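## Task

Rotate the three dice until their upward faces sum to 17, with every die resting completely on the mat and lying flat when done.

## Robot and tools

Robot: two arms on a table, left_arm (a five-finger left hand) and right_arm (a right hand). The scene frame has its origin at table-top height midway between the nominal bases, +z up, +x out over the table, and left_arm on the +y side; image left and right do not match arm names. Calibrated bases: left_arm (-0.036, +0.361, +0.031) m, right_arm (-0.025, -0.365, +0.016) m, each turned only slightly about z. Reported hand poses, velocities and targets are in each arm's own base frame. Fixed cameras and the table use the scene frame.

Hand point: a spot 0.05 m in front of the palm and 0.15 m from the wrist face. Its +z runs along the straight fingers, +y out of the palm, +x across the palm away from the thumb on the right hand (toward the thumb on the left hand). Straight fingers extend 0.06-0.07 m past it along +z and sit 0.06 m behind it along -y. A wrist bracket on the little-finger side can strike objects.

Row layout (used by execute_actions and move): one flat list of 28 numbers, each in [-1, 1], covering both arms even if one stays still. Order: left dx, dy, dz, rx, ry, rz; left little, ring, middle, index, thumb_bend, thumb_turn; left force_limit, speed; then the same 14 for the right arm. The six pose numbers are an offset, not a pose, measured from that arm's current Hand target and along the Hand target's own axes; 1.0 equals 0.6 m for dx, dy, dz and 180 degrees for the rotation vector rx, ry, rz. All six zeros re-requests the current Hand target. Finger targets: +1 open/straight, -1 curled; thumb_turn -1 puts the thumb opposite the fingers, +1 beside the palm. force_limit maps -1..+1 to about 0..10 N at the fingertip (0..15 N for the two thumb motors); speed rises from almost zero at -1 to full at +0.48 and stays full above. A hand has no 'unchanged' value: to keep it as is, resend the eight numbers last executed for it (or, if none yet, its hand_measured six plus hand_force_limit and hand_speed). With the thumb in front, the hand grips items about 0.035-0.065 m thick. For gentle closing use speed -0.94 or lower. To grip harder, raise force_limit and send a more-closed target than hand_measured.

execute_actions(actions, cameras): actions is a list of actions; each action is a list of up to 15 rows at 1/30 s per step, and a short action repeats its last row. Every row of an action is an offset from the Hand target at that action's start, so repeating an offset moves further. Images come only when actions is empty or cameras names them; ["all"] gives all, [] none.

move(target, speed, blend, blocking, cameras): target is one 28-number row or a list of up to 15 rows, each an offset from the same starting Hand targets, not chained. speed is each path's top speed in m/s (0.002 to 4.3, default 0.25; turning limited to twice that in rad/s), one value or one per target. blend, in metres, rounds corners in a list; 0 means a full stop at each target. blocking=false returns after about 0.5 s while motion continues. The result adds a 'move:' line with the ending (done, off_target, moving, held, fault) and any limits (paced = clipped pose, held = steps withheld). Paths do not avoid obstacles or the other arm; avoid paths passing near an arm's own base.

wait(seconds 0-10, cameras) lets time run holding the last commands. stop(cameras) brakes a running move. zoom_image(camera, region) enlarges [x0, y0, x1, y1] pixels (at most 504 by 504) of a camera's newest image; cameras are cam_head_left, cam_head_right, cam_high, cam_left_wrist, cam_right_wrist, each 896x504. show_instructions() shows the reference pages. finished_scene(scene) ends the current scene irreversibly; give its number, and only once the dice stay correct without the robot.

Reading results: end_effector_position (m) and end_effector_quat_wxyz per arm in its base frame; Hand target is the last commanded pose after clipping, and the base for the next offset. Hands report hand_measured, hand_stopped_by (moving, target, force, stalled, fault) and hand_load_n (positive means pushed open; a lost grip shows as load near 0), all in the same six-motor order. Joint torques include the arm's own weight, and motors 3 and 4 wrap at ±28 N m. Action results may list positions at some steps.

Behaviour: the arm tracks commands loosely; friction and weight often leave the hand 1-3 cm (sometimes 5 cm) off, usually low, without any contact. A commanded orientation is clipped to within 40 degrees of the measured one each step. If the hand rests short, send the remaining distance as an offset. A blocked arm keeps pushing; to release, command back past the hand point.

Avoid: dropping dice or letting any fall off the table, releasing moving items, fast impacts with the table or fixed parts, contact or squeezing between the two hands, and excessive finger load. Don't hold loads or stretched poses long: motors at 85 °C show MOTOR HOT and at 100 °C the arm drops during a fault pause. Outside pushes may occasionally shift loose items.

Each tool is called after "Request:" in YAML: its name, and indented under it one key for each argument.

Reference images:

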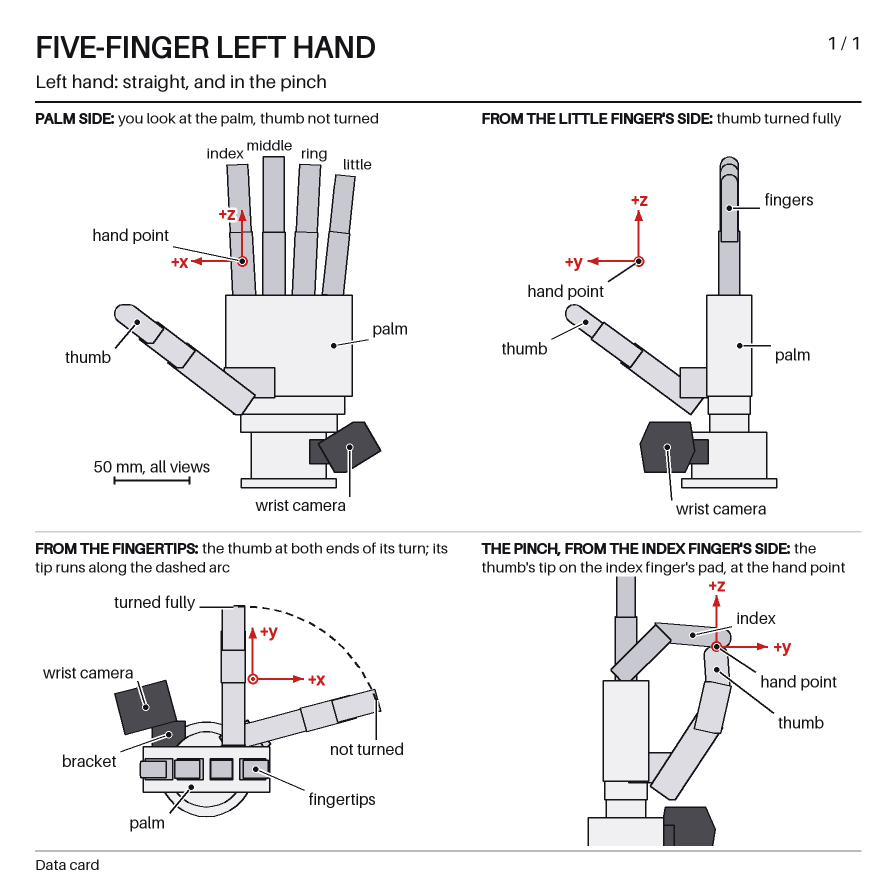

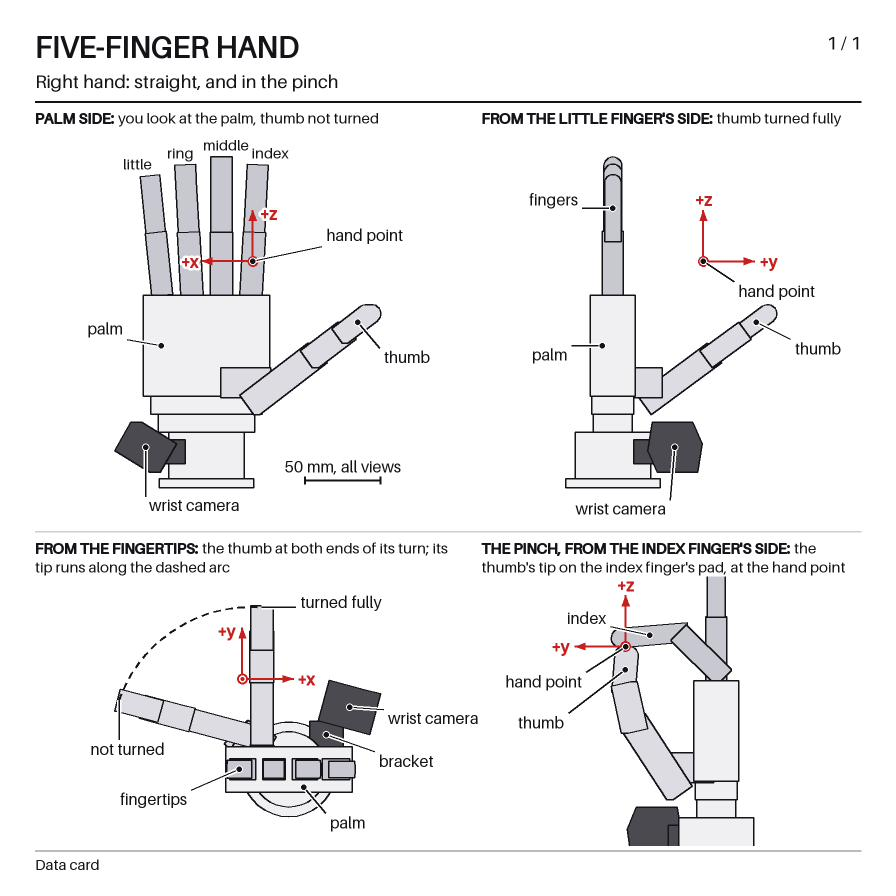

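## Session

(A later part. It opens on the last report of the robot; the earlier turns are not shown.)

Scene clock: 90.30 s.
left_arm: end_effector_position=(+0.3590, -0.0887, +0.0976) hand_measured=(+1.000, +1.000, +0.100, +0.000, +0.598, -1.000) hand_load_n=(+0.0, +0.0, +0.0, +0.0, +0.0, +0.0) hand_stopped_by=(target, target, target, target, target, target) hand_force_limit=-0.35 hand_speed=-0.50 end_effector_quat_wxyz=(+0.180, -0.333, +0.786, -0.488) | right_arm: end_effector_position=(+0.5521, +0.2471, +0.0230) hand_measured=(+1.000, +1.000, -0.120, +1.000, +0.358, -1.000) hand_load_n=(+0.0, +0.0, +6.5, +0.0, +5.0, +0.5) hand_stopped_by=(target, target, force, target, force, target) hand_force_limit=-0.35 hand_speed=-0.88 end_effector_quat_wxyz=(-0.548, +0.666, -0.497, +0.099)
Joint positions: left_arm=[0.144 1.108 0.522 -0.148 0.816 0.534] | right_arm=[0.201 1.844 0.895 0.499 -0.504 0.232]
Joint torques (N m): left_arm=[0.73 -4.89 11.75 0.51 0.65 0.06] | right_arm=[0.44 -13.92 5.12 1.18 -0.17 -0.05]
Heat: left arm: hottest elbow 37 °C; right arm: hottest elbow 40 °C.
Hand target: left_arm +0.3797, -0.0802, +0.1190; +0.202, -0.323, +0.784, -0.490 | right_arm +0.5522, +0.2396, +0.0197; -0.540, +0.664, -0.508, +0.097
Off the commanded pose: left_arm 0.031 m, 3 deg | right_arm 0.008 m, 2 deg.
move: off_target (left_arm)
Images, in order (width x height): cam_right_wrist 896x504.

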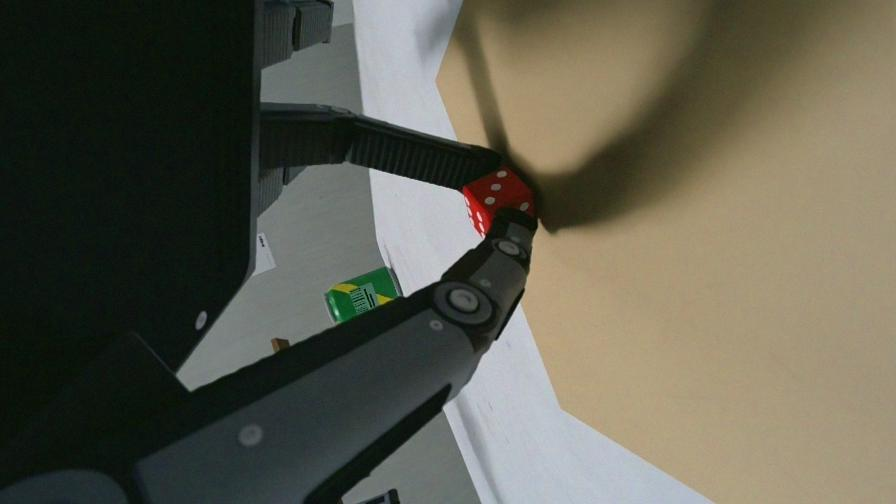

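Request:
move:
  target: [0,0,0,0,0,0,1,1,0.1,0,0.6,-1,-0.35,-0.5,0,0,0,0,0,0,1,1,0.1,1,0.6,-1,-0.35,-0.7]
  speed: 0.03
  cameras: ["cam_right_wrist"]

Request:
zoom_image:
  camera: "cam_right_wrist"
  region: [400, 100, 620, 320]

Scene clock: 93.00 s.
left_arm: end_effector_position=(+0.3590, -0.0887, +0.0976) hand_measured=(+1.000, +1.000, +0.100, +0.000, +0.598, -1.000) hand_load_n=(+0.0, +0.0, +0.0, +0.0, +0.0, +0.0) hand_stopped_by=(target, target, target, target, target, target) hand_force_limit=-0.35 hand_speed=-0.50 end_effector_quat_wxyz=(+0.180, -0.333, +0.786, -0.488) | right_arm: end_effector_position=(+0.5510, +0.2469, +0.0226) hand_measured=(+1.000, +1.000, +0.100, +1.000, +0.600, -1.000) hand_load_n=(+0.0, +0.0, -0.5, +0.0, -1.0, +0.5) hand_stopped_by=(target, target, target, target, target, target) hand_force_limit=-0.35 hand_speed=-0.70 end_effector_quat_wxyz=(-0.546, +0.667, -0.497, +0.098)
Joint positions: left_arm=[0.144 1.108 0.522 -0.148 0.816 0.534] | right_arm=[0.201 1.843 0.894 0.495 -0.505 0.232]
Joint torques (N m): left_arm=[0.73 -4.89 11.75 0.51 0.65 0.06] | right_arm=[0.44 -13.92 5.09 1.33 -0.07 -0.06]
Heat: left arm: hottest elbow 37 °C; right arm: hottest elbow 40 °C.
Hand target: left_arm +0.3797, -0.0802, +0.1190; +0.202, -0.323, +0.784, -0.490 | right_arm +0.5521, +0.2397, +0.0196; -0.540, +0.664, -0.508, +0.097
Off the commanded pose: left_arm 0.031 m, 3 deg | right_arm 0.008 m, 1 deg.
move: off_target (left_arm)
Images, in order (width x height): cam_right_wrist 896x504.

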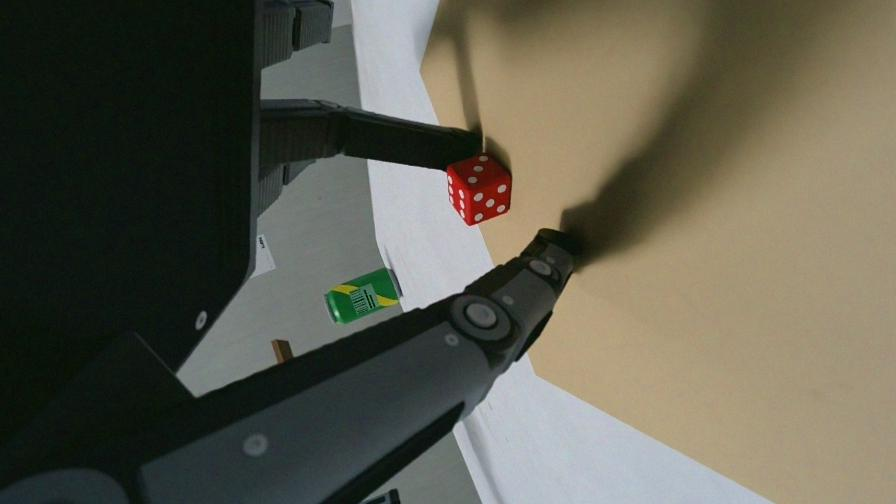

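Scaled by 2.291 from the camera's 896x504 image, which has a finer 1280x720 frame.

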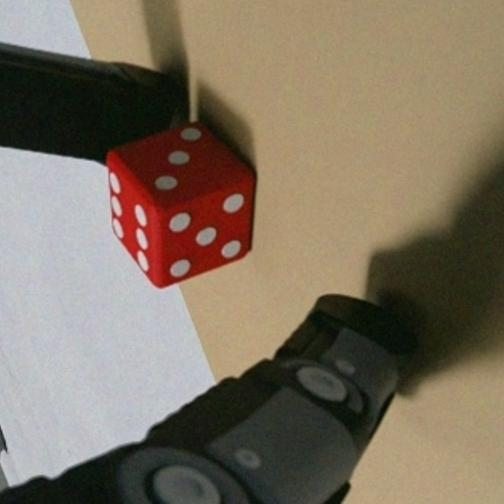

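Request:
move:
  target: [0,0,0,0,0,0,1,1,0.1,0,0.6,-1,-0.35,-0.5,0,0,0,0,0,0,1,1,0.4,1,0.7,-1,-0.35,-0.7]
  speed: 0.03
  cameras: ["cam_right_wrist"]

Request:
zoom_image:
  camera: "cam_right_wrist"
  region: [400, 100, 620, 320]

Scene clock: 94.10 s.
left_arm: end_effector_position=(+0.3590, -0.0887, +0.0976) hand_measured=(+1.000, +1.000, +0.100, +0.000, +0.598, -1.000) hand_load_n=(+0.0, +0.0, +0.0, +0.0, +0.0, +0.0) hand_stopped_by=(target, target, target, target, target, target) hand_force_limit=-0.35 hand_speed=-0.50 end_effector_quat_wxyz=(+0.180, -0.333, +0.786, -0.488) | right_arm: end_effector_position=(+0.5514, +0.2470, +0.0243) hand_measured=(+1.000, +1.000, +0.400, +1.000, +0.698, -1.000) hand_load_n=(+0.0, +0.0, +0.0, +0.0, -3.0, +0.5) hand_stopped_by=(target, target, target, target, target, target) hand_force_limit=-0.35 hand_speed=-0.70 end_effector_quat_wxyz=(-0.547, +0.666, -0.497, +0.099)
Joint positions: left_arm=[0.144 1.108 0.522 -0.148 0.816 0.534] | right_arm=[0.201 1.84 0.894 0.495 -0.505 0.233]
Joint torques (N m): left_arm=[0.73 -4.89 11.75 0.51 0.65 0.06] | right_arm=[0.5 -13.57 5.11 1.33 -0.07 -0.06]
Heat: left arm: hottest elbow 37 °C; right arm: hottest elbow 40 °C.
Hand target: left_arm +0.3797, -0.0802, +0.1190; +0.202, -0.323, +0.784, -0.490 | right_arm +0.5521, +0.2396, +0.0196; -0.540, +0.664, -0.508, +0.097
Off the commanded pose: left_arm 0.031 m, 3 deg | right_arm 0.009 m, 2 deg.
move: off_target (left_arm)
Images, in order (width x height): cam_right_wrist 896x504.

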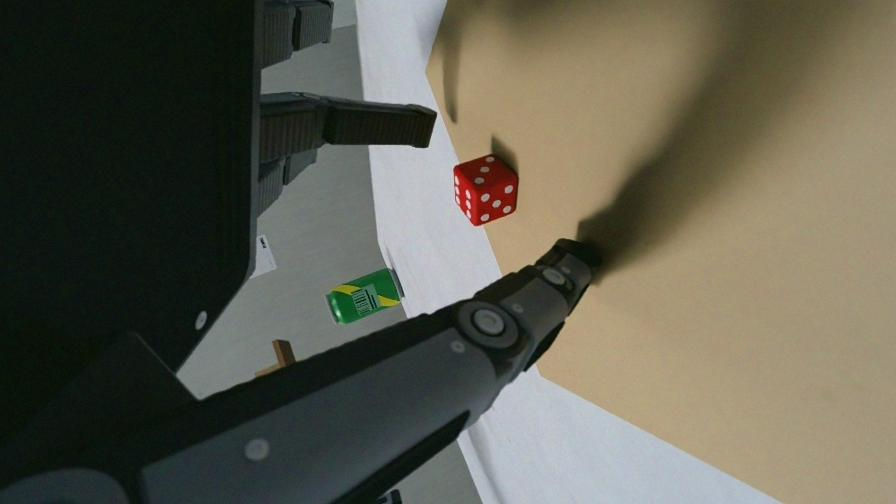

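Scaled by 2.291 from the camera's 896x504 image, which has a finer 1280x720 frame.

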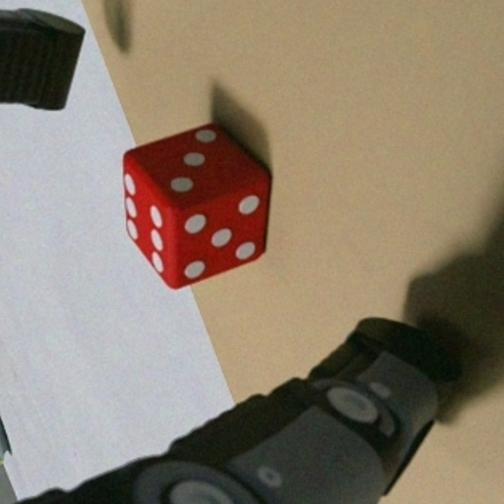

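Request:
move:
  target:
    - [0,0,0,0,0,0,1,1,0.1,0,0.6,-1,-0.35,-0.5,-0.0106,-0.0204,-0.0099,0,0,0,1,1,0.4,1,0.65,-1,-0.35,-0.7]
    - [0,0,0,0,0,0,1,1,0.1,0,0.6,-1,-0.35,-0.5,-0.0423,-0.0815,-0.0397,0,0,0,1,1,0.4,1,0.65,-1,-0.35,-0.7]
  speed: [0.03,0.08]
  cameras: ["cam_right_wrist"]

Request:
zoom_image:
  camera: "cam_right_wrist"
  region: [350, 100, 600, 350]

Scene clock: 96.43 s.
left_arm: end_effector_position=(+0.3590, -0.0887, +0.0976) hand_measured=(+1.000, +1.000, +0.100, +0.000, +0.598, -1.000) hand_load_n=(+0.0, +0.0, +0.0, +0.0, +0.0, +0.0) hand_stopped_by=(target, target, target, target, target, target) hand_force_limit=-0.35 hand_speed=-0.50 end_effector_quat_wxyz=(+0.180, -0.333, +0.786, -0.488) | right_arm: end_effector_position=(+0.5374, +0.2436, +0.0622) hand_measured=(+1.000, +1.000, +0.400, +1.000, +0.650, -1.000) hand_load_n=(+0.0, +0.0, +0.0, +0.0, +0.0, +0.0) hand_stopped_by=(target, target, target, target, target, target) hand_force_limit=-0.35 hand_speed=-0.70 end_effector_quat_wxyz=(-0.532, +0.671, -0.510, +0.086)
Joint positions: left_arm=[0.144 1.108 0.522 -0.148 0.816 0.534] | right_arm=[0.2 1.719 0.894 0.326 -0.504 0.233]
Joint torques (N m): left_arm=[0.73 -4.89 11.75 0.5 0.65 0.06] | right_arm=[0.44 -14.04 7.68 1.42 -0.11 -0.07]
Heat: left arm: hottest elbow 37 °C; right arm: hottest elbow 40 °C.
Hand target: left_arm +0.3797, -0.0802, +0.1190; +0.202, -0.323, +0.784, -0.490 | right_arm +0.5520, +0.2397, +0.0796; -0.540, +0.664, -0.508, +0.096
Off the commanded pose: left_arm 0.031 m, 3 deg | right_arm 0.023 m, 2 deg.
move: off_target (left_arm, right_arm)
Images, in order (width x height): cam_right_wrist 896x504.

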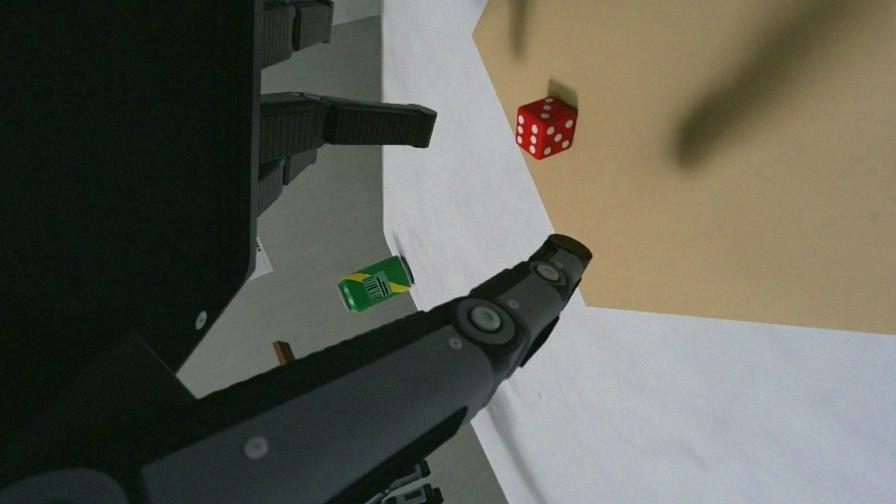

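Scaled by 2.016 from the camera's 896x504 image, which has a finer 1280x720 frame.

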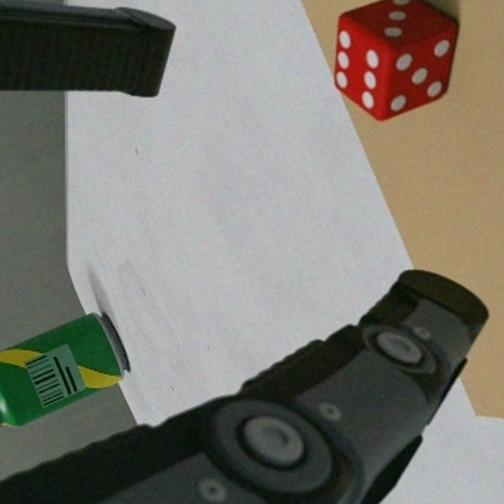

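Request:
move:
  target: [0,0,0,0,0,0,1,1,0.1,0,0.6,-1,-0.35,-0.5,-0.0282,-0.0543,-0.0265,0,0.0608,-0.1249,1,1,0,0.5,0.45,-1,-0.35,-0.5]
  speed: 0.2

Scene clock: 98.80 s.
left_arm: end_effector_position=(+0.3590, -0.0887, +0.0976) hand_measured=(+1.000, +1.000, +0.100, +0.000, +0.598, -1.000) hand_load_n=(+0.0, +0.0, +0.0, +0.0, +0.0, +0.0) hand_stopped_by=(target, target, target, target, target, target) hand_force_limit=-0.35 hand_speed=-0.50 end_effector_quat_wxyz=(+0.180, -0.333, +0.786, -0.488) | right_arm: end_effector_position=(+0.5378, +0.2300, +0.0939) hand_measured=(+1.000, +1.000, +0.000, +0.500, +0.450, -1.000) hand_load_n=(+0.0, +0.0, +0.0, +0.0, +0.0, +0.0) hand_stopped_by=(target, target, target, target, target, target) hand_force_limit=-0.35 hand_speed=-0.50 end_effector_quat_wxyz=(-0.449, +0.740, -0.436, +0.247)
Joint positions: left_arm=[0.144 1.108 0.522 -0.148 0.816 0.534] | right_arm=[0.292 1.558 0.894 0.157 -0.213 -0.089]
Joint torques (N m): left_arm=[0.73 -4.84 11.74 0.51 0.64 0.06] | right_arm=[2.61 -12.69 9.47 1.57 0.05 -0.23]
Heat: left arm: hottest elbow 37 °C; right arm: hottest elbow 40 °C.
Hand target: left_arm +0.3797, -0.0802, +0.1190; +0.202, -0.323, +0.784, -0.490 | right_arm +0.5519, +0.2398, +0.1197; -0.461, +0.738, -0.418, +0.262
Off the commanded pose: left_arm 0.031 m, 3 deg | right_arm 0.031 m, 3 deg.
move: off_target (left_arm, right_arm)

Request:
move:
  target: [0,0,0,0,0,0,1,1,0.1,0,0.6,-1,-0.35,-0.5,-0.5332,0.3658,-0.56,0,-0.375,-0.1829,1,1,0,0.5,0.45,-1,-0.35,-0.5]
  speed: 0.22
  cameras: ["cam_high","cam_right_wrist"]

Scene clock: 102.80 s.
left_arm: end_effector_position=(+0.3590, -0.0887, +0.0976) hand_measured=(+1.000, +1.000, +0.100, +0.000, +0.598, -1.000) hand_load_n=(+0.0, +0.0, +0.0, +0.0, +0.0, +0.0) hand_stopped_by=(target, target, target, target, target, target) hand_force_limit=-0.35 hand_speed=-0.50 end_effector_quat_wxyz=(+0.180, -0.333, +0.786, -0.488) | right_arm: end_effector_position=(+0.0487, +0.3063, +0.0651) hand_measured=(+1.000, +1.000, +0.000, +0.500, +0.450, -1.000) hand_load_n=(+0.0, +0.0, +0.0, +0.0, +0.0, +0.0) hand_stopped_by=(target, target, target, target, target, target) hand_force_limit=-0.35 hand_speed=-0.50 end_effector_quat_wxyz=(-0.519, +0.843, +0.117, -0.072)
Joint positions: left_arm=[0.144 1.108 0.522 -0.148 0.816 0.534] | right_arm=[0.976 0.892 0.291 -0.063 -0.752 -0.491]
Joint torques (N m): left_arm=[0.73 -4.89 11.75 0.51 0.64 0.06] | right_arm=[2.67 -1.73 6.67 2.39 -0.3 0.03]
Motor temperatures (°C): left_arm=[32 34 38 29 30 28] | right_arm=[30 38 41 31 28 31]
Heat: left arm: hottest elbow 38 °C; right arm: hottest elbow 41 °C.
Hand target: left_arm +0.3797, -0.0802, +0.1190; +0.202, -0.323, +0.784, -0.490 | right_arm +0.0461, +0.3100, +0.0688; -0.524, +0.840, +0.118, -0.073
Off the commanded pose: left_arm 0.031 m, 3 deg | right_arm 0.006 m, 1 deg.
move: off_target (left_arm)
Images, in order (width x height): cam_high 896x504, cam_right_wrist 896x504.

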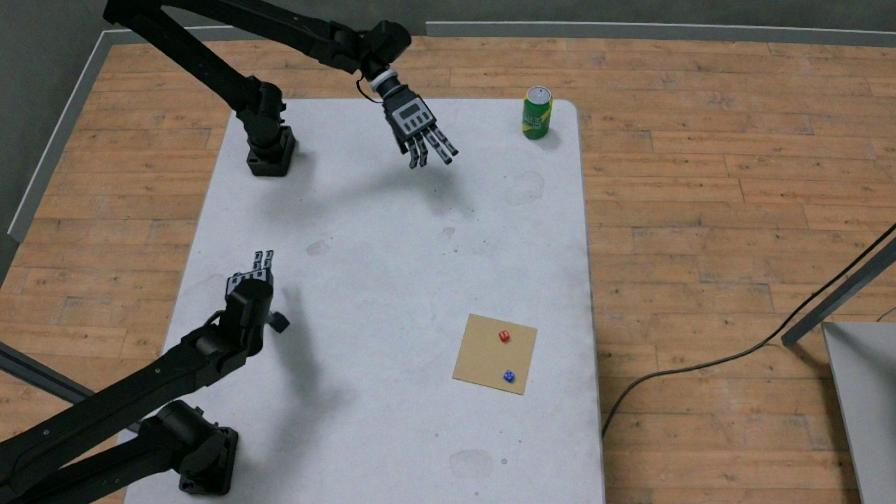

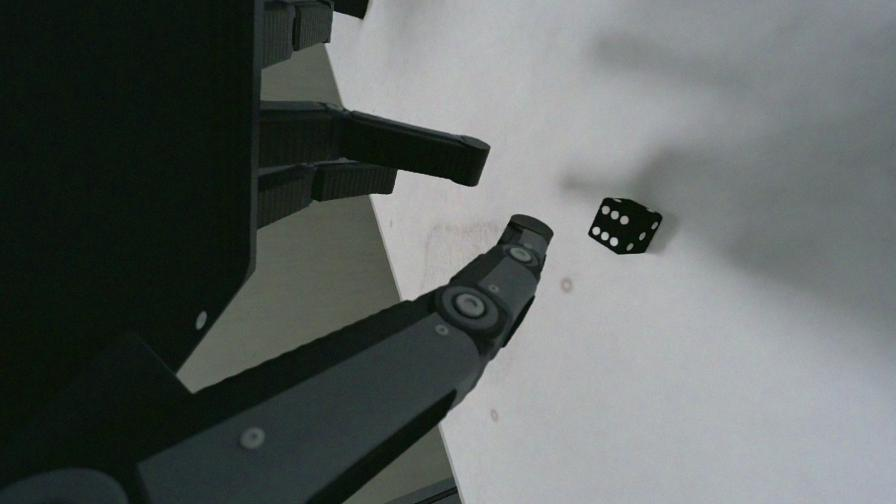

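Request:
zoom_image:
  camera: "cam_high"
  region: [440, 300, 550, 400]

Request:
zoom_image:
  camera: "cam_right_wrist"
  region: [440, 100, 700, 330]

Scaled by 4.582 from the camera's 896x504 image, which has a finer 1280x720 frame.

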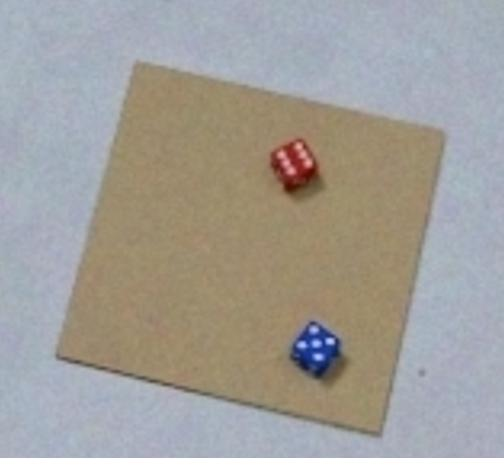

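Scaled by 1.938 from the camera's 896x504 image, which has a finer 1280x720 frame.

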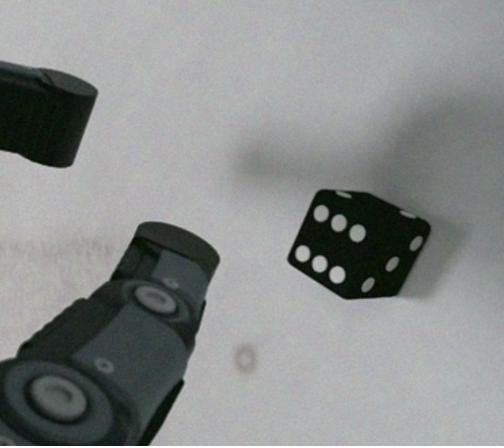

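Request:
move:
  target: [0,0,0,0,0,0,1,1,0.1,0,0.6,-1,-0.35,-0.5,0,0.0569,0.0277,0,0,0,1,1,0,1,0.48,-1,-0.35,-0.5]
  speed: 0.1
  cameras: ["cam_right_wrist"]

Scene clock: 110.13 s.
left_arm: end_effector_position=(+0.3590, -0.0887, +0.0976) hand_measured=(+1.000, +1.000, +0.100, +0.000, +0.598, -1.000) hand_load_n=(+0.0, +0.0, -0.5, +0.0, +0.0, +0.0) hand_stopped_by=(target, target, target, target, target, target) hand_force_limit=-0.35 hand_speed=-0.50 end_effector_quat_wxyz=(+0.180, -0.333, +0.786, -0.488) | right_arm: end_effector_position=(+0.0490, +0.3067, +0.0303) hand_measured=(+1.000, +1.000, +0.000, +1.000, +0.480, -1.000) hand_load_n=(+0.0, +0.0, +0.0, +0.0, +0.0, +0.0) hand_stopped_by=(target, target, target, target, target, target) hand_force_limit=-0.35 hand_speed=-0.50 end_effector_quat_wxyz=(-0.522, +0.842, +0.118, -0.070)
Joint positions: left_arm=[0.144 1.108 0.522 -0.148 0.816 0.534] | right_arm=[0.976 1.029 0.23 0.143 -0.752 -0.49]
Joint torques (N m): left_arm=[0.73 -4.89 11.75 0.51 0.65 0.06] | right_arm=[2.73 -1.61 5.74 2.61 -0.3 0.03]
Heat: left arm: hottest elbow 38 °C; right arm: hottest elbow 41 °C.
Hand target: left_arm +0.3797, -0.0802, +0.1190; +0.202, -0.323, +0.784, -0.490 | right_arm +0.0462, +0.3099, +0.0308; -0.524, +0.840, +0.118, -0.073
Off the commanded pose: left_arm 0.031 m, 3 deg | right_arm 0.004 m, 0 deg.
move: off_target (left_arm)
Images, in order (width x height): cam_right_wrist 896x504.

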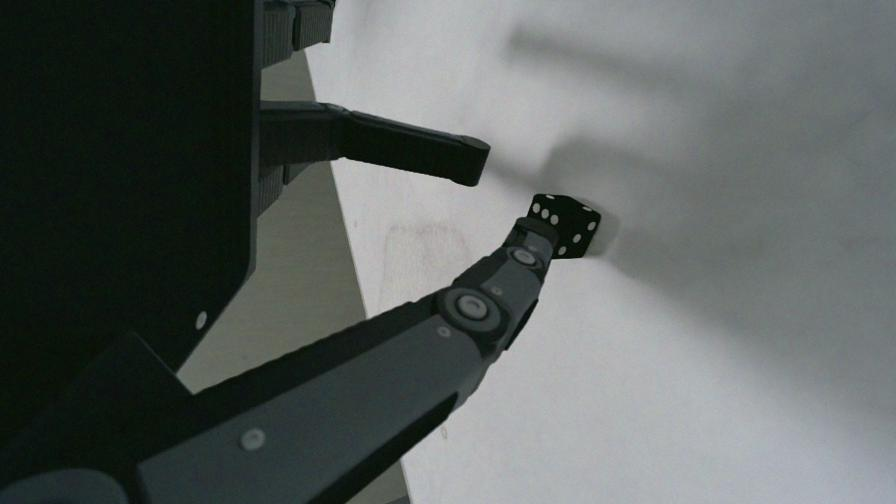

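Request:
move:
  target: [0,0,0,0,0,0,1,1,0.1,0,0.6,-1,-0.35,-0.5,-0.005,0.0164,-0.00315,0,0,0,1,1,0,1,0.48,-1,-0.35,-0.5]
  speed: 0.06
  cameras: ["cam_right_wrist"]

Request:
zoom_image:
  camera: "cam_right_wrist"
  region: [440, 100, 640, 300]

Scene clock: 111.63 s.
left_arm: end_effector_position=(+0.3590, -0.0887, +0.0976) hand_measured=(+1.000, +1.000, +0.100, +0.000, +0.598, -1.000) hand_load_n=(+0.0, +0.0, +0.0, +0.0, +0.0, +0.0) hand_stopped_by=(target, target, target, target, target, target) hand_force_limit=-0.35 hand_speed=-0.50 end_effector_quat_wxyz=(+0.180, -0.333, +0.786, -0.488) | right_arm: end_effector_position=(+0.0445, +0.3010, +0.0221) hand_measured=(+1.000, +1.000, +0.000, +1.000, +0.480, -1.000) hand_load_n=(+0.0, +0.0, +0.0, +0.0, +0.0, +0.0) hand_stopped_by=(target, target, target, target, target, target) hand_force_limit=-0.35 hand_speed=-0.50 end_effector_quat_wxyz=(-0.520, +0.843, +0.118, -0.073)
Joint positions: left_arm=[0.144 1.108 0.522 -0.148 0.816 0.534] | right_arm=[0.976 1.04 0.206 0.171 -0.755 -0.49]
Joint torques (N m): left_arm=[0.73 -4.89 11.75 0.53 0.64 0.06] | right_arm=[1.67 -1.38 5.55 2.58 -0.58 -0.07]
Heat: left arm: hottest elbow 38 °C; right arm: hottest elbow 41 °C.
Hand target: left_arm +0.3797, -0.0802, +0.1190; +0.202, -0.323, +0.784, -0.490 | right_arm +0.0450, +0.3033, +0.0228; -0.524, +0.840, +0.118, -0.073
Off the commanded pose: left_arm 0.031 m, 3 deg | right_arm 0.002 m, 1 deg.
move: off_target (left_arm)
Images, in order (width x height): cam_right_wrist 896x504.

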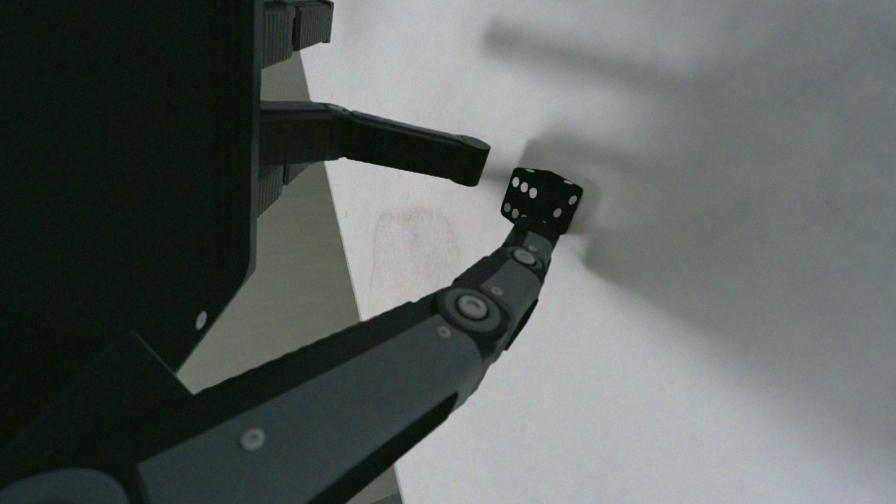

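Scaled by 2.520 from the camera's 896x504 image, which has a finer 1280x720 frame.

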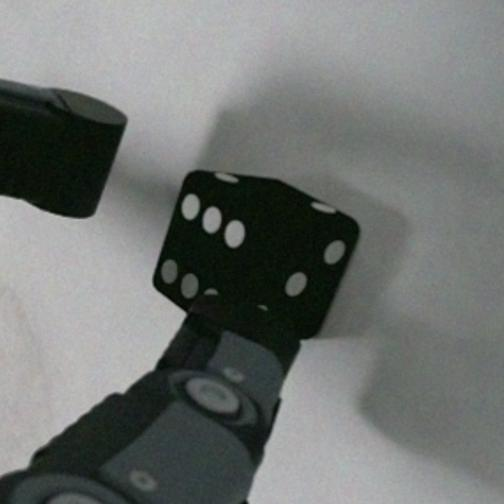

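Request:
move:
  target: [0,0,0,0,0,0,1,1,0.1,0,0.6,-1,-0.35,-0.5,0.0045,0.0112,0.0040,0,0,0,1,1,0,1,0.48,-1,-0.35,-0.5]
  speed: 0.05
  cameras: ["cam_right_wrist"]

Request:
zoom_image:
  camera: "cam_right_wrist"
  region: [440, 100, 640, 300]

Scene clock: 112.90 s.
left_arm: end_effector_position=(+0.3590, -0.0887, +0.0976) hand_measured=(+1.000, +1.000, +0.100, +0.000, +0.598, -1.000) hand_load_n=(+0.0, -0.5, +0.0, +0.0, +0.0, +0.0) hand_stopped_by=(target, target, target, target, target, target) hand_force_limit=-0.35 hand_speed=-0.50 end_effector_quat_wxyz=(+0.180, -0.333, +0.786, -0.488) | right_arm: end_effector_position=(+0.0434, +0.3016, +0.0155) hand_measured=(+1.000, +1.000, +0.000, +1.000, +0.480, -1.000) hand_load_n=(+0.0, +0.0, +0.0, +0.0, +0.5, +0.0) hand_stopped_by=(target, target, target, target, target, target) hand_force_limit=-0.35 hand_speed=-0.50 end_effector_quat_wxyz=(-0.519, +0.843, +0.118, -0.079)
Joint positions: left_arm=[0.144 1.108 0.522 -0.148 0.816 0.534] | right_arm=[0.976 1.084 0.202 0.213 -0.764 -0.49]
Joint torques (N m): left_arm=[0.73 -4.89 11.74 0.51 0.64 0.06] | right_arm=[0.67 -1.73 5.3 2.89 -0.59 -0.15]
Heat: left arm: hottest elbow 38 °C; right arm: hottest elbow 41 °C.
Hand target: left_arm +0.3797, -0.0802, +0.1190; +0.202, -0.323, +0.784, -0.490 | right_arm +0.0479, +0.3034, +0.0158; -0.524, +0.840, +0.118, -0.073
Off the commanded pose: left_arm 0.031 m, 3 deg | right_arm 0.005 m, 1 deg.
move: off_target (left_arm)
Images, in order (width x height): cam_right_wrist 896x504.

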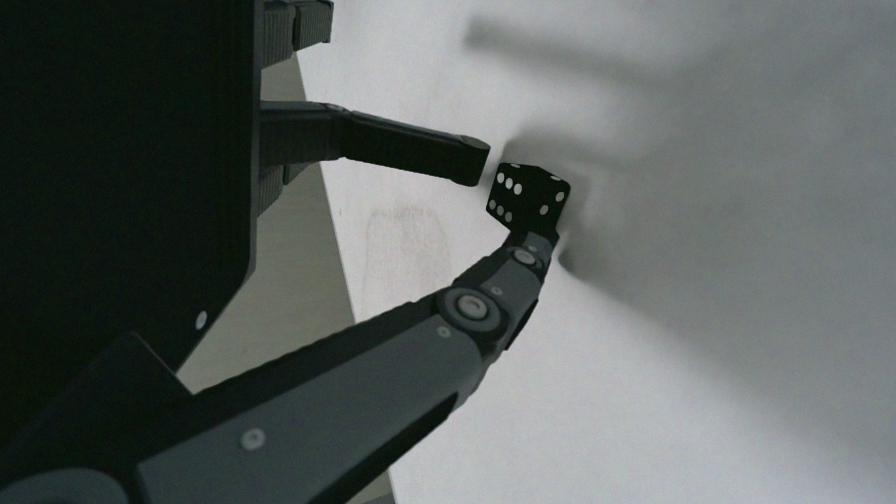

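Scaled by 2.520 from the camera's 896x504 image, which has a finer 1280x720 frame.

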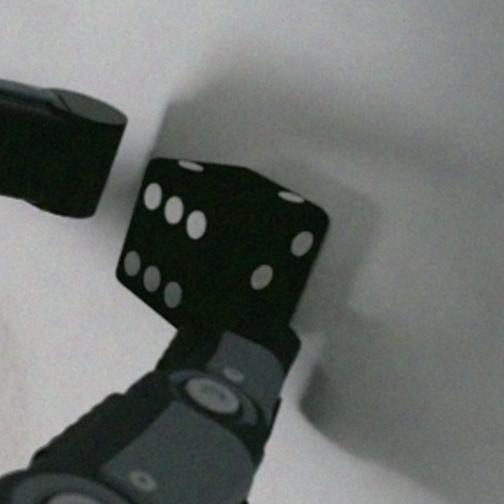

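Request:
move:
  target:
    - [0,0,0,0,0,0,1,1,0.1,0,0.6,-1,-0.35,-0.5,0,-0.018,-0.0088,0,0,0,1,1,0,1,0.48,-1,-0.35,-0.5]
    - [0,0,0,0,0,0,1,1,0.1,0,0.6,-1,-0.35,-0.5,0.0133,-0.018,-0.0088,0,0,0,1,1,0,1,0.48,-1,-0.35,-0.5]
    - [0,0,0,0,0,0,1,1,0.1,0,0.6,-1,-0.35,-0.5,0.005,-0.006,-0.0029,0,0,0,1,1,0,1,0.48,-1,-0.35,-0.5]
  speed: 0.06
  cameras: ["cam_right_wrist"]

Request:
zoom_image:
  camera: "cam_right_wrist"
  region: [440, 100, 640, 300]

Scene clock: 115.47 s.
left_arm: end_effector_position=(+0.3590, -0.0887, +0.0976) hand_measured=(+1.000, +1.000, +0.100, +0.000, +0.598, -1.000) hand_load_n=(+0.0, +0.0, +0.0, +0.0, +0.0, +0.0) hand_stopped_by=(target, target, target, target, target, target) hand_force_limit=-0.35 hand_speed=-0.50 end_effector_quat_wxyz=(+0.180, -0.333, +0.786, -0.488) | right_arm: end_effector_position=(+0.0453, +0.2972, +0.0161) hand_measured=(+1.000, +1.000, +0.000, +1.000, +0.480, -1.000) hand_load_n=(+0.0, +0.0, +0.0, +0.0, +0.0, +0.0) hand_stopped_by=(target, target, target, target, target, target) hand_force_limit=-0.35 hand_speed=-0.50 end_effector_quat_wxyz=(-0.517, +0.844, +0.112, -0.082)
Joint positions: left_arm=[0.144 1.108 0.522 -0.148 0.816 0.534] | right_arm=[0.955 1.07 0.202 0.183 -0.778 -0.497]
Joint torques (N m): left_arm=[0.73 -4.89 11.75 0.5 0.64 0.06] | right_arm=[1.49 -1.2 6.13 2.52 -0.31 -0.16]
Heat: left arm: hottest elbow 38 °C; right arm: hottest elbow 41 °C.
Hand target: left_arm +0.3797, -0.0802, +0.1190; +0.202, -0.323, +0.784, -0.490 | right_arm +0.0508, +0.3042, +0.0198; -0.524, +0.840, +0.118, -0.073
Off the commanded pose: left_arm 0.031 m, 3 deg | right_arm 0.010 m, 2 deg.
move: off_target (left_arm)
Images, in order (width x height): cam_right_wrist 896x504.

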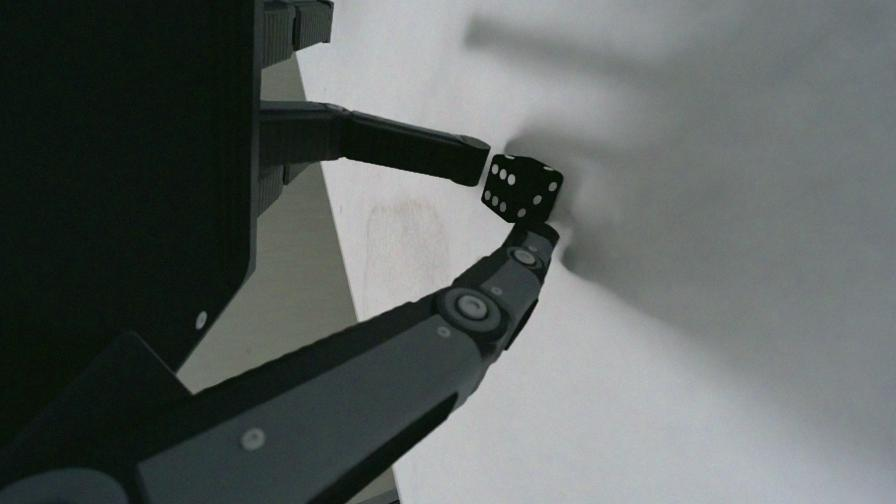

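Scaled by 2.520 from the camera's 896x504 image, which has a finer 1280x720 frame.

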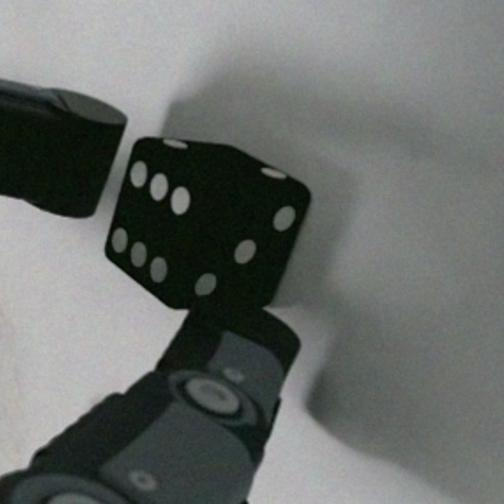

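Request:
move:
  target:
    - [0,0,0,0,0,0,1,1,0.1,0,0.6,-1,-0.35,-0.5,0.0,-0.012,-0.0058,0,0,0,1,1,0,1,0.48,-1,-0.35,-0.5]
    - [0,0,0,0,0,0,1,1,0.1,0,0.6,-1,-0.35,-0.5,0.0117,-0.0143,-0.001,0,0,0,1,1,0,1,0.48,-1,-0.35,-0.5]
    - [0,0,0,0,0,0,1,1,0.1,0,0.6,-1,-0.35,-0.5,0.0092,-0.0023,0.0048,0,0,0,1,1,0,1,0.48,-1,-0.35,-0.5]
  speed: 0.06
  cameras: ["cam_right_wrist"]

Request:
zoom_image:
  camera: "cam_right_wrist"
  region: [440, 100, 640, 300]

Scene clock: 117.87 s.
left_arm: end_effector_position=(+0.3590, -0.0887, +0.0976) hand_measured=(+1.000, +1.000, +0.100, +0.000, +0.598, -1.000) hand_load_n=(+0.0, +0.0, +0.0, +0.0, +0.0, +0.0) hand_stopped_by=(target, target, target, target, target, target) hand_force_limit=-0.35 hand_speed=-0.50 end_effector_quat_wxyz=(+0.180, -0.333, +0.786, -0.488) | right_arm: end_effector_position=(+0.0442, +0.2958, +0.0111) hand_measured=(+1.000, +1.000, +0.000, +1.000, +0.480, -1.000) hand_load_n=(+0.0, +0.0, +0.0, +0.0, +0.0, +0.0) hand_stopped_by=(target, target, target, target, target, target) hand_force_limit=-0.35 hand_speed=-0.50 end_effector_quat_wxyz=(-0.512, +0.848, +0.109, -0.087)
Joint positions: left_arm=[0.144 1.108 0.522 -0.148 0.816 0.534] | right_arm=[0.955 1.093 0.202 0.188 -0.779 -0.497]
Joint torques (N m): left_arm=[0.73 -4.89 11.74 0.51 0.65 0.06] | right_arm=[1.03 -1.73 7.01 2.55 -0.48 -0.2]
Heat: left arm: hottest elbow 38 °C; right arm: hottest elbow 41 °C.
Hand target: left_arm +0.3797, -0.0802, +0.1190; +0.202, -0.323, +0.784, -0.490 | right_arm +0.0552, +0.3088, +0.0198; -0.524, +0.840, +0.118, -0.073
Off the commanded pose: left_arm 0.031 m, 3 deg | right_arm 0.019 m, 3 deg.
move: off_target (left_arm, right_arm)
Images, in order (width x height): cam_right_wrist 896x504.

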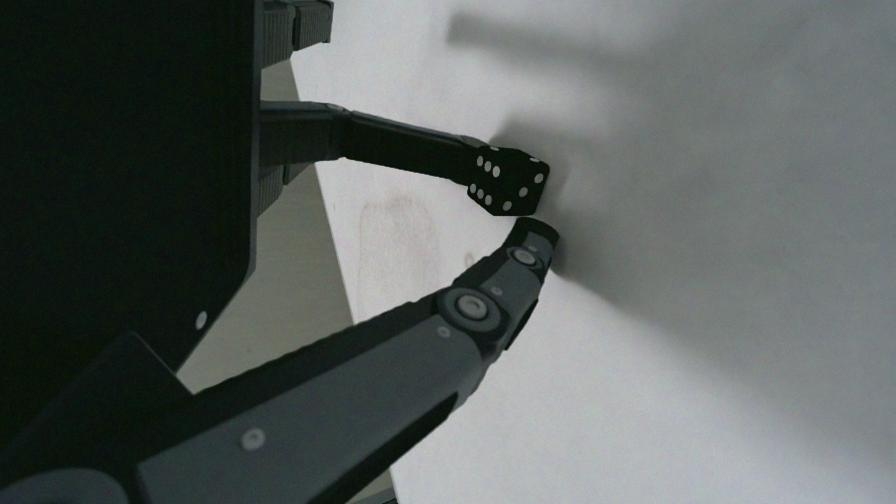

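Scaled by 2.520 from the camera's 896x504 image, which has a finer 1280x720 frame.

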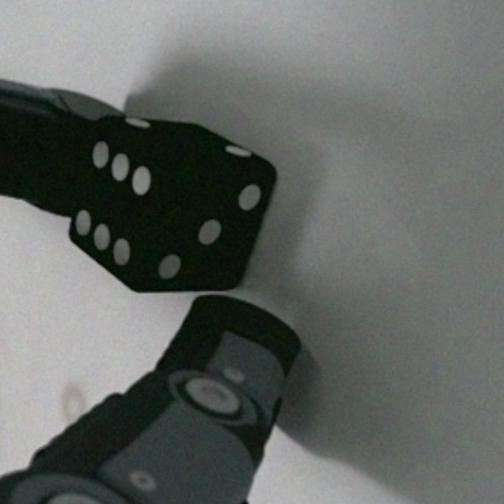

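Request:
move:
  target:
    - [0,0,0,0,0,0,1,1,0.1,0,0.6,-1,-0.35,-0.5,0.0,-0.03,-0.0146,0,0,0,1,1,0,1,0.48,-1,-0.35,-0.5]
    - [0,0,0,0,0,0,1,1,0.1,0,0.6,-1,-0.35,-0.5,-0.0133,-0.0411,-0.0298,0,0,0,1,1,0,1,0.48,-1,-0.35,-0.5]
  speed: 0.1

Scene clock: 120.20 s.
left_arm: end_effector_position=(+0.3590, -0.0887, +0.0976) hand_measured=(+1.000, +1.000, +0.100, +0.000, +0.598, -1.000) hand_load_n=(+0.0, +0.0, +0.0, +0.0, +0.0, +0.0) hand_stopped_by=(target, target, target, target, target, target) hand_force_limit=-0.35 hand_speed=-0.50 end_effector_quat_wxyz=(+0.180, -0.333, +0.786, -0.488) | right_arm: end_effector_position=(+0.0410, +0.2909, +0.0357) hand_measured=(+1.000, +1.000, +0.000, +1.000, +0.480, -1.000) hand_load_n=(+0.0, +0.0, +0.0, +0.0, +0.0, +0.0) hand_stopped_by=(target, target, target, target, target, target) hand_force_limit=-0.35 hand_speed=-0.50 end_effector_quat_wxyz=(-0.515, +0.846, +0.111, -0.083)
Joint positions: left_arm=[0.144 1.108 0.522 -0.148 0.816 0.534] | right_arm=[0.955 0.938 0.218 0.027 -0.777 -0.497]
Joint torques (N m): left_arm=[0.73 -4.89 11.75 0.51 0.64 0.06] | right_arm=[1.67 -1.61 8.29 1.1 -0.36 -0.15]
Heat: left arm: hottest elbow 38 °C; right arm: hottest elbow 41 °C.
Hand target: left_arm +0.3797, -0.0802, +0.1190; +0.202, -0.323, +0.784, -0.490 | right_arm +0.0489, +0.3016, +0.0498; -0.524, +0.840, +0.118, -0.073
Off the commanded pose: left_arm 0.031 m, 3 deg | right_arm 0.019 m, 2 deg.
move: off_target (left_arm, right_arm)

Request:
move:
  target:
    - [0,0,0,0,0,0,1,1,0.1,0,0.6,-1,-0.35,-0.5,-0.0025,-0.0925,-0.0386,0,0,0,1,1,0,1,0.48,-1,-0.35,-0.5]
    - [0,0,0,0,0,0,1,1,0.1,0,0.6,-1,-0.35,-0.5,-0.0025,0.042,0.027,0,0,0,1,1,0,1,0.48,-1,-0.35,-0.5]
  speed: [0.15,0.08]
  cameras: ["cam_right_wrist"]

Request:
zoom_image:
  camera: "cam_right_wrist"
  region: [440, 100, 640, 300]

Scene clock: 123.60 s.
left_arm: end_effector_position=(+0.3590, -0.0887, +0.0976) hand_measured=(+1.000, +1.000, +0.100, +0.000, +0.598, -1.000) hand_load_n=(+0.0, +0.0, +0.0, +0.0, +0.0, +0.0) hand_stopped_by=(target, target, target, target, target, target) hand_force_limit=-0.35 hand_speed=-0.50 end_effector_quat_wxyz=(+0.180, -0.333, +0.786, -0.488) | right_arm: end_effector_position=(+0.0470, +0.3019, +0.0200) hand_measured=(+1.000, +1.000, +0.000, +1.000, +0.480, -1.000) hand_load_n=(+0.0, +0.0, +0.0, +0.0, +0.0, +0.0) hand_stopped_by=(target, target, target, target, target, target) hand_force_limit=-0.35 hand_speed=-0.50 end_effector_quat_wxyz=(-0.521, +0.842, +0.116, -0.074)
Joint positions: left_arm=[0.144 1.108 0.522 -0.148 0.816 0.534] | right_arm=[0.966 1.063 0.207 0.192 -0.763 -0.491]
Joint torques (N m): left_arm=[0.73 -4.89 11.74 0.51 0.64 0.06] | right_arm=[2.14 -1.67 5.44 2.54 -0.35 -0.08]
Heat: left arm: hottest elbow 39 °C; right arm: hottest elbow 41 °C.
Hand target: left_arm +0.3797, -0.0802, +0.1190; +0.202, -0.323, +0.784, -0.490 | right_arm +0.0464, +0.3045, +0.0200; -0.524, +0.840, +0.118, -0.073
Off the commanded pose: left_arm 0.031 m, 3 deg | right_arm 0.003 m, 1 deg.
move: off_target (left_arm)
Images, in order (width x height): cam_right_wrist 896x504.

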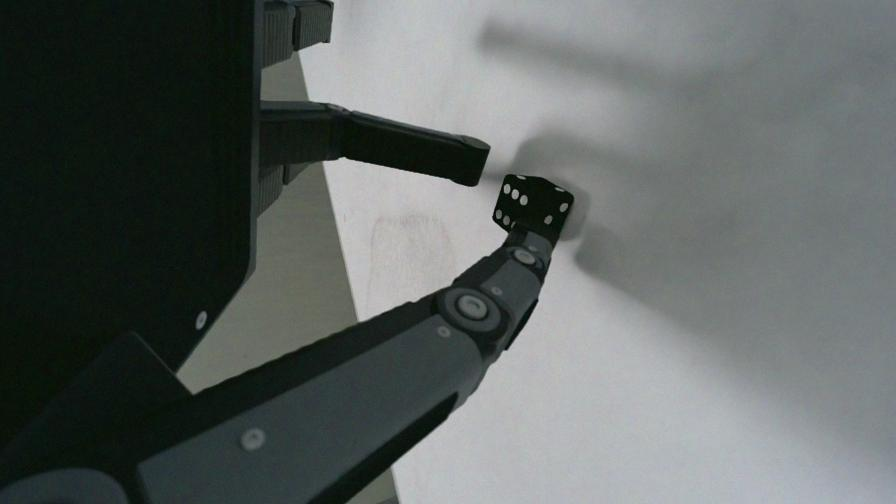

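Scaled by 2.520 from the camera's 896x504 image, which has a finer 1280x720 frame.

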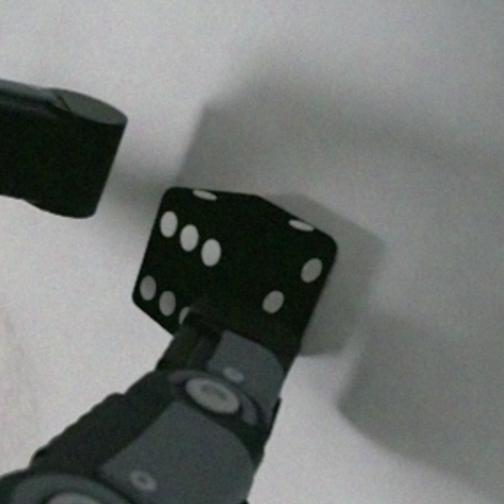

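Request:
move:
  target:
    - [0,0,0,0,0,0,1,1,0.1,0,0.6,-1,-0.35,-0.5,0.0035,0.0106,0.0034,0,0,0,1,1,0,1,0.53,-1,-0.35,-0.5]
    - [0,0,0,0,0,0,1,1,0.1,0,0.6,-1,-0.35,-0.5,0.0042,0.0215,0.0085,0,0,0,1,1,0,1,0.53,-1,-0.35,-0.5]
  speed: 0.04
  blend: [0.004,0]
  cameras: ["cam_right_wrist"]

Request:
zoom_image:
  camera: "cam_right_wrist"
  region: [440, 100, 640, 300]

Scene clock: 125.83 s.
left_arm: end_effector_position=(+0.3590, -0.0887, +0.0976) hand_measured=(+1.000, +1.000, +0.100, +0.000, +0.598, -1.000) hand_load_n=(+0.0, +0.0, +0.0, -0.5, +0.0, +0.0) hand_stopped_by=(target, target, target, target, target, target) hand_force_limit=-0.35 hand_speed=-0.50 end_effector_quat_wxyz=(+0.180, -0.333, +0.786, -0.488) | right_arm: end_effector_position=(+0.0469, +0.3034, +0.0078) hand_measured=(+1.000, +1.000, +0.000, +1.000, +0.530, -1.000) hand_load_n=(+0.0, +0.0, +0.0, +0.0, +0.0, +0.5) hand_stopped_by=(target, target, target, target, target, target) hand_force_limit=-0.35 hand_speed=-0.50 end_effector_quat_wxyz=(-0.522, +0.841, +0.117, -0.077)
Joint positions: left_arm=[0.144 1.108 0.522 -0.148 0.816 0.534] | right_arm=[0.966 1.141 0.196 0.28 -0.77 -0.491]
Joint torques (N m): left_arm=[0.73 -4.84 11.75 0.51 0.64 0.06] | right_arm=[1.14 -1.73 4.82 2.61 -0.44 -0.17]
Heat: left arm: hottest elbow 39 °C; right arm: hottest elbow 41 °C.
Hand target: left_arm +0.3797, -0.0802, +0.1190; +0.202, -0.323, +0.784, -0.490 | right_arm +0.0492, +0.3041, +0.0061; -0.524, +0.840, +0.118, -0.073
Off the commanded pose: left_arm 0.031 m, 3 deg | right_arm 0.003 m, 1 deg.
move: off_target (left_arm); blend cut to 0 m at target 1
Images, in order (width x height): cam_right_wrist 896x504.

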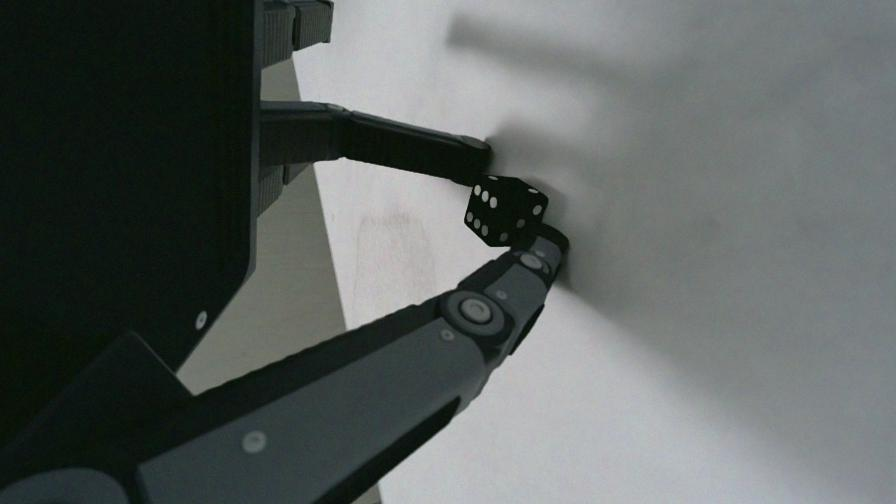

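Scaled by 2.520 from the camera's 896x504 image, which has a finer 1280x720 frame.

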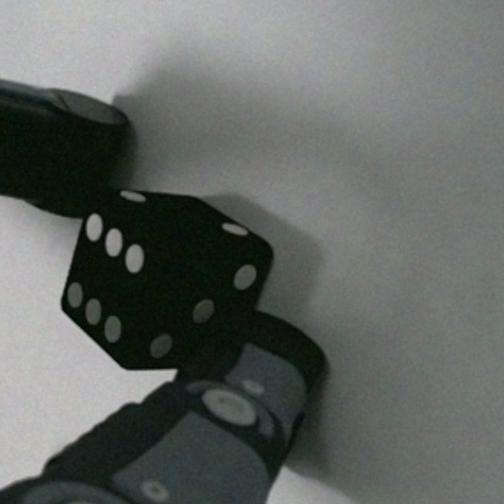

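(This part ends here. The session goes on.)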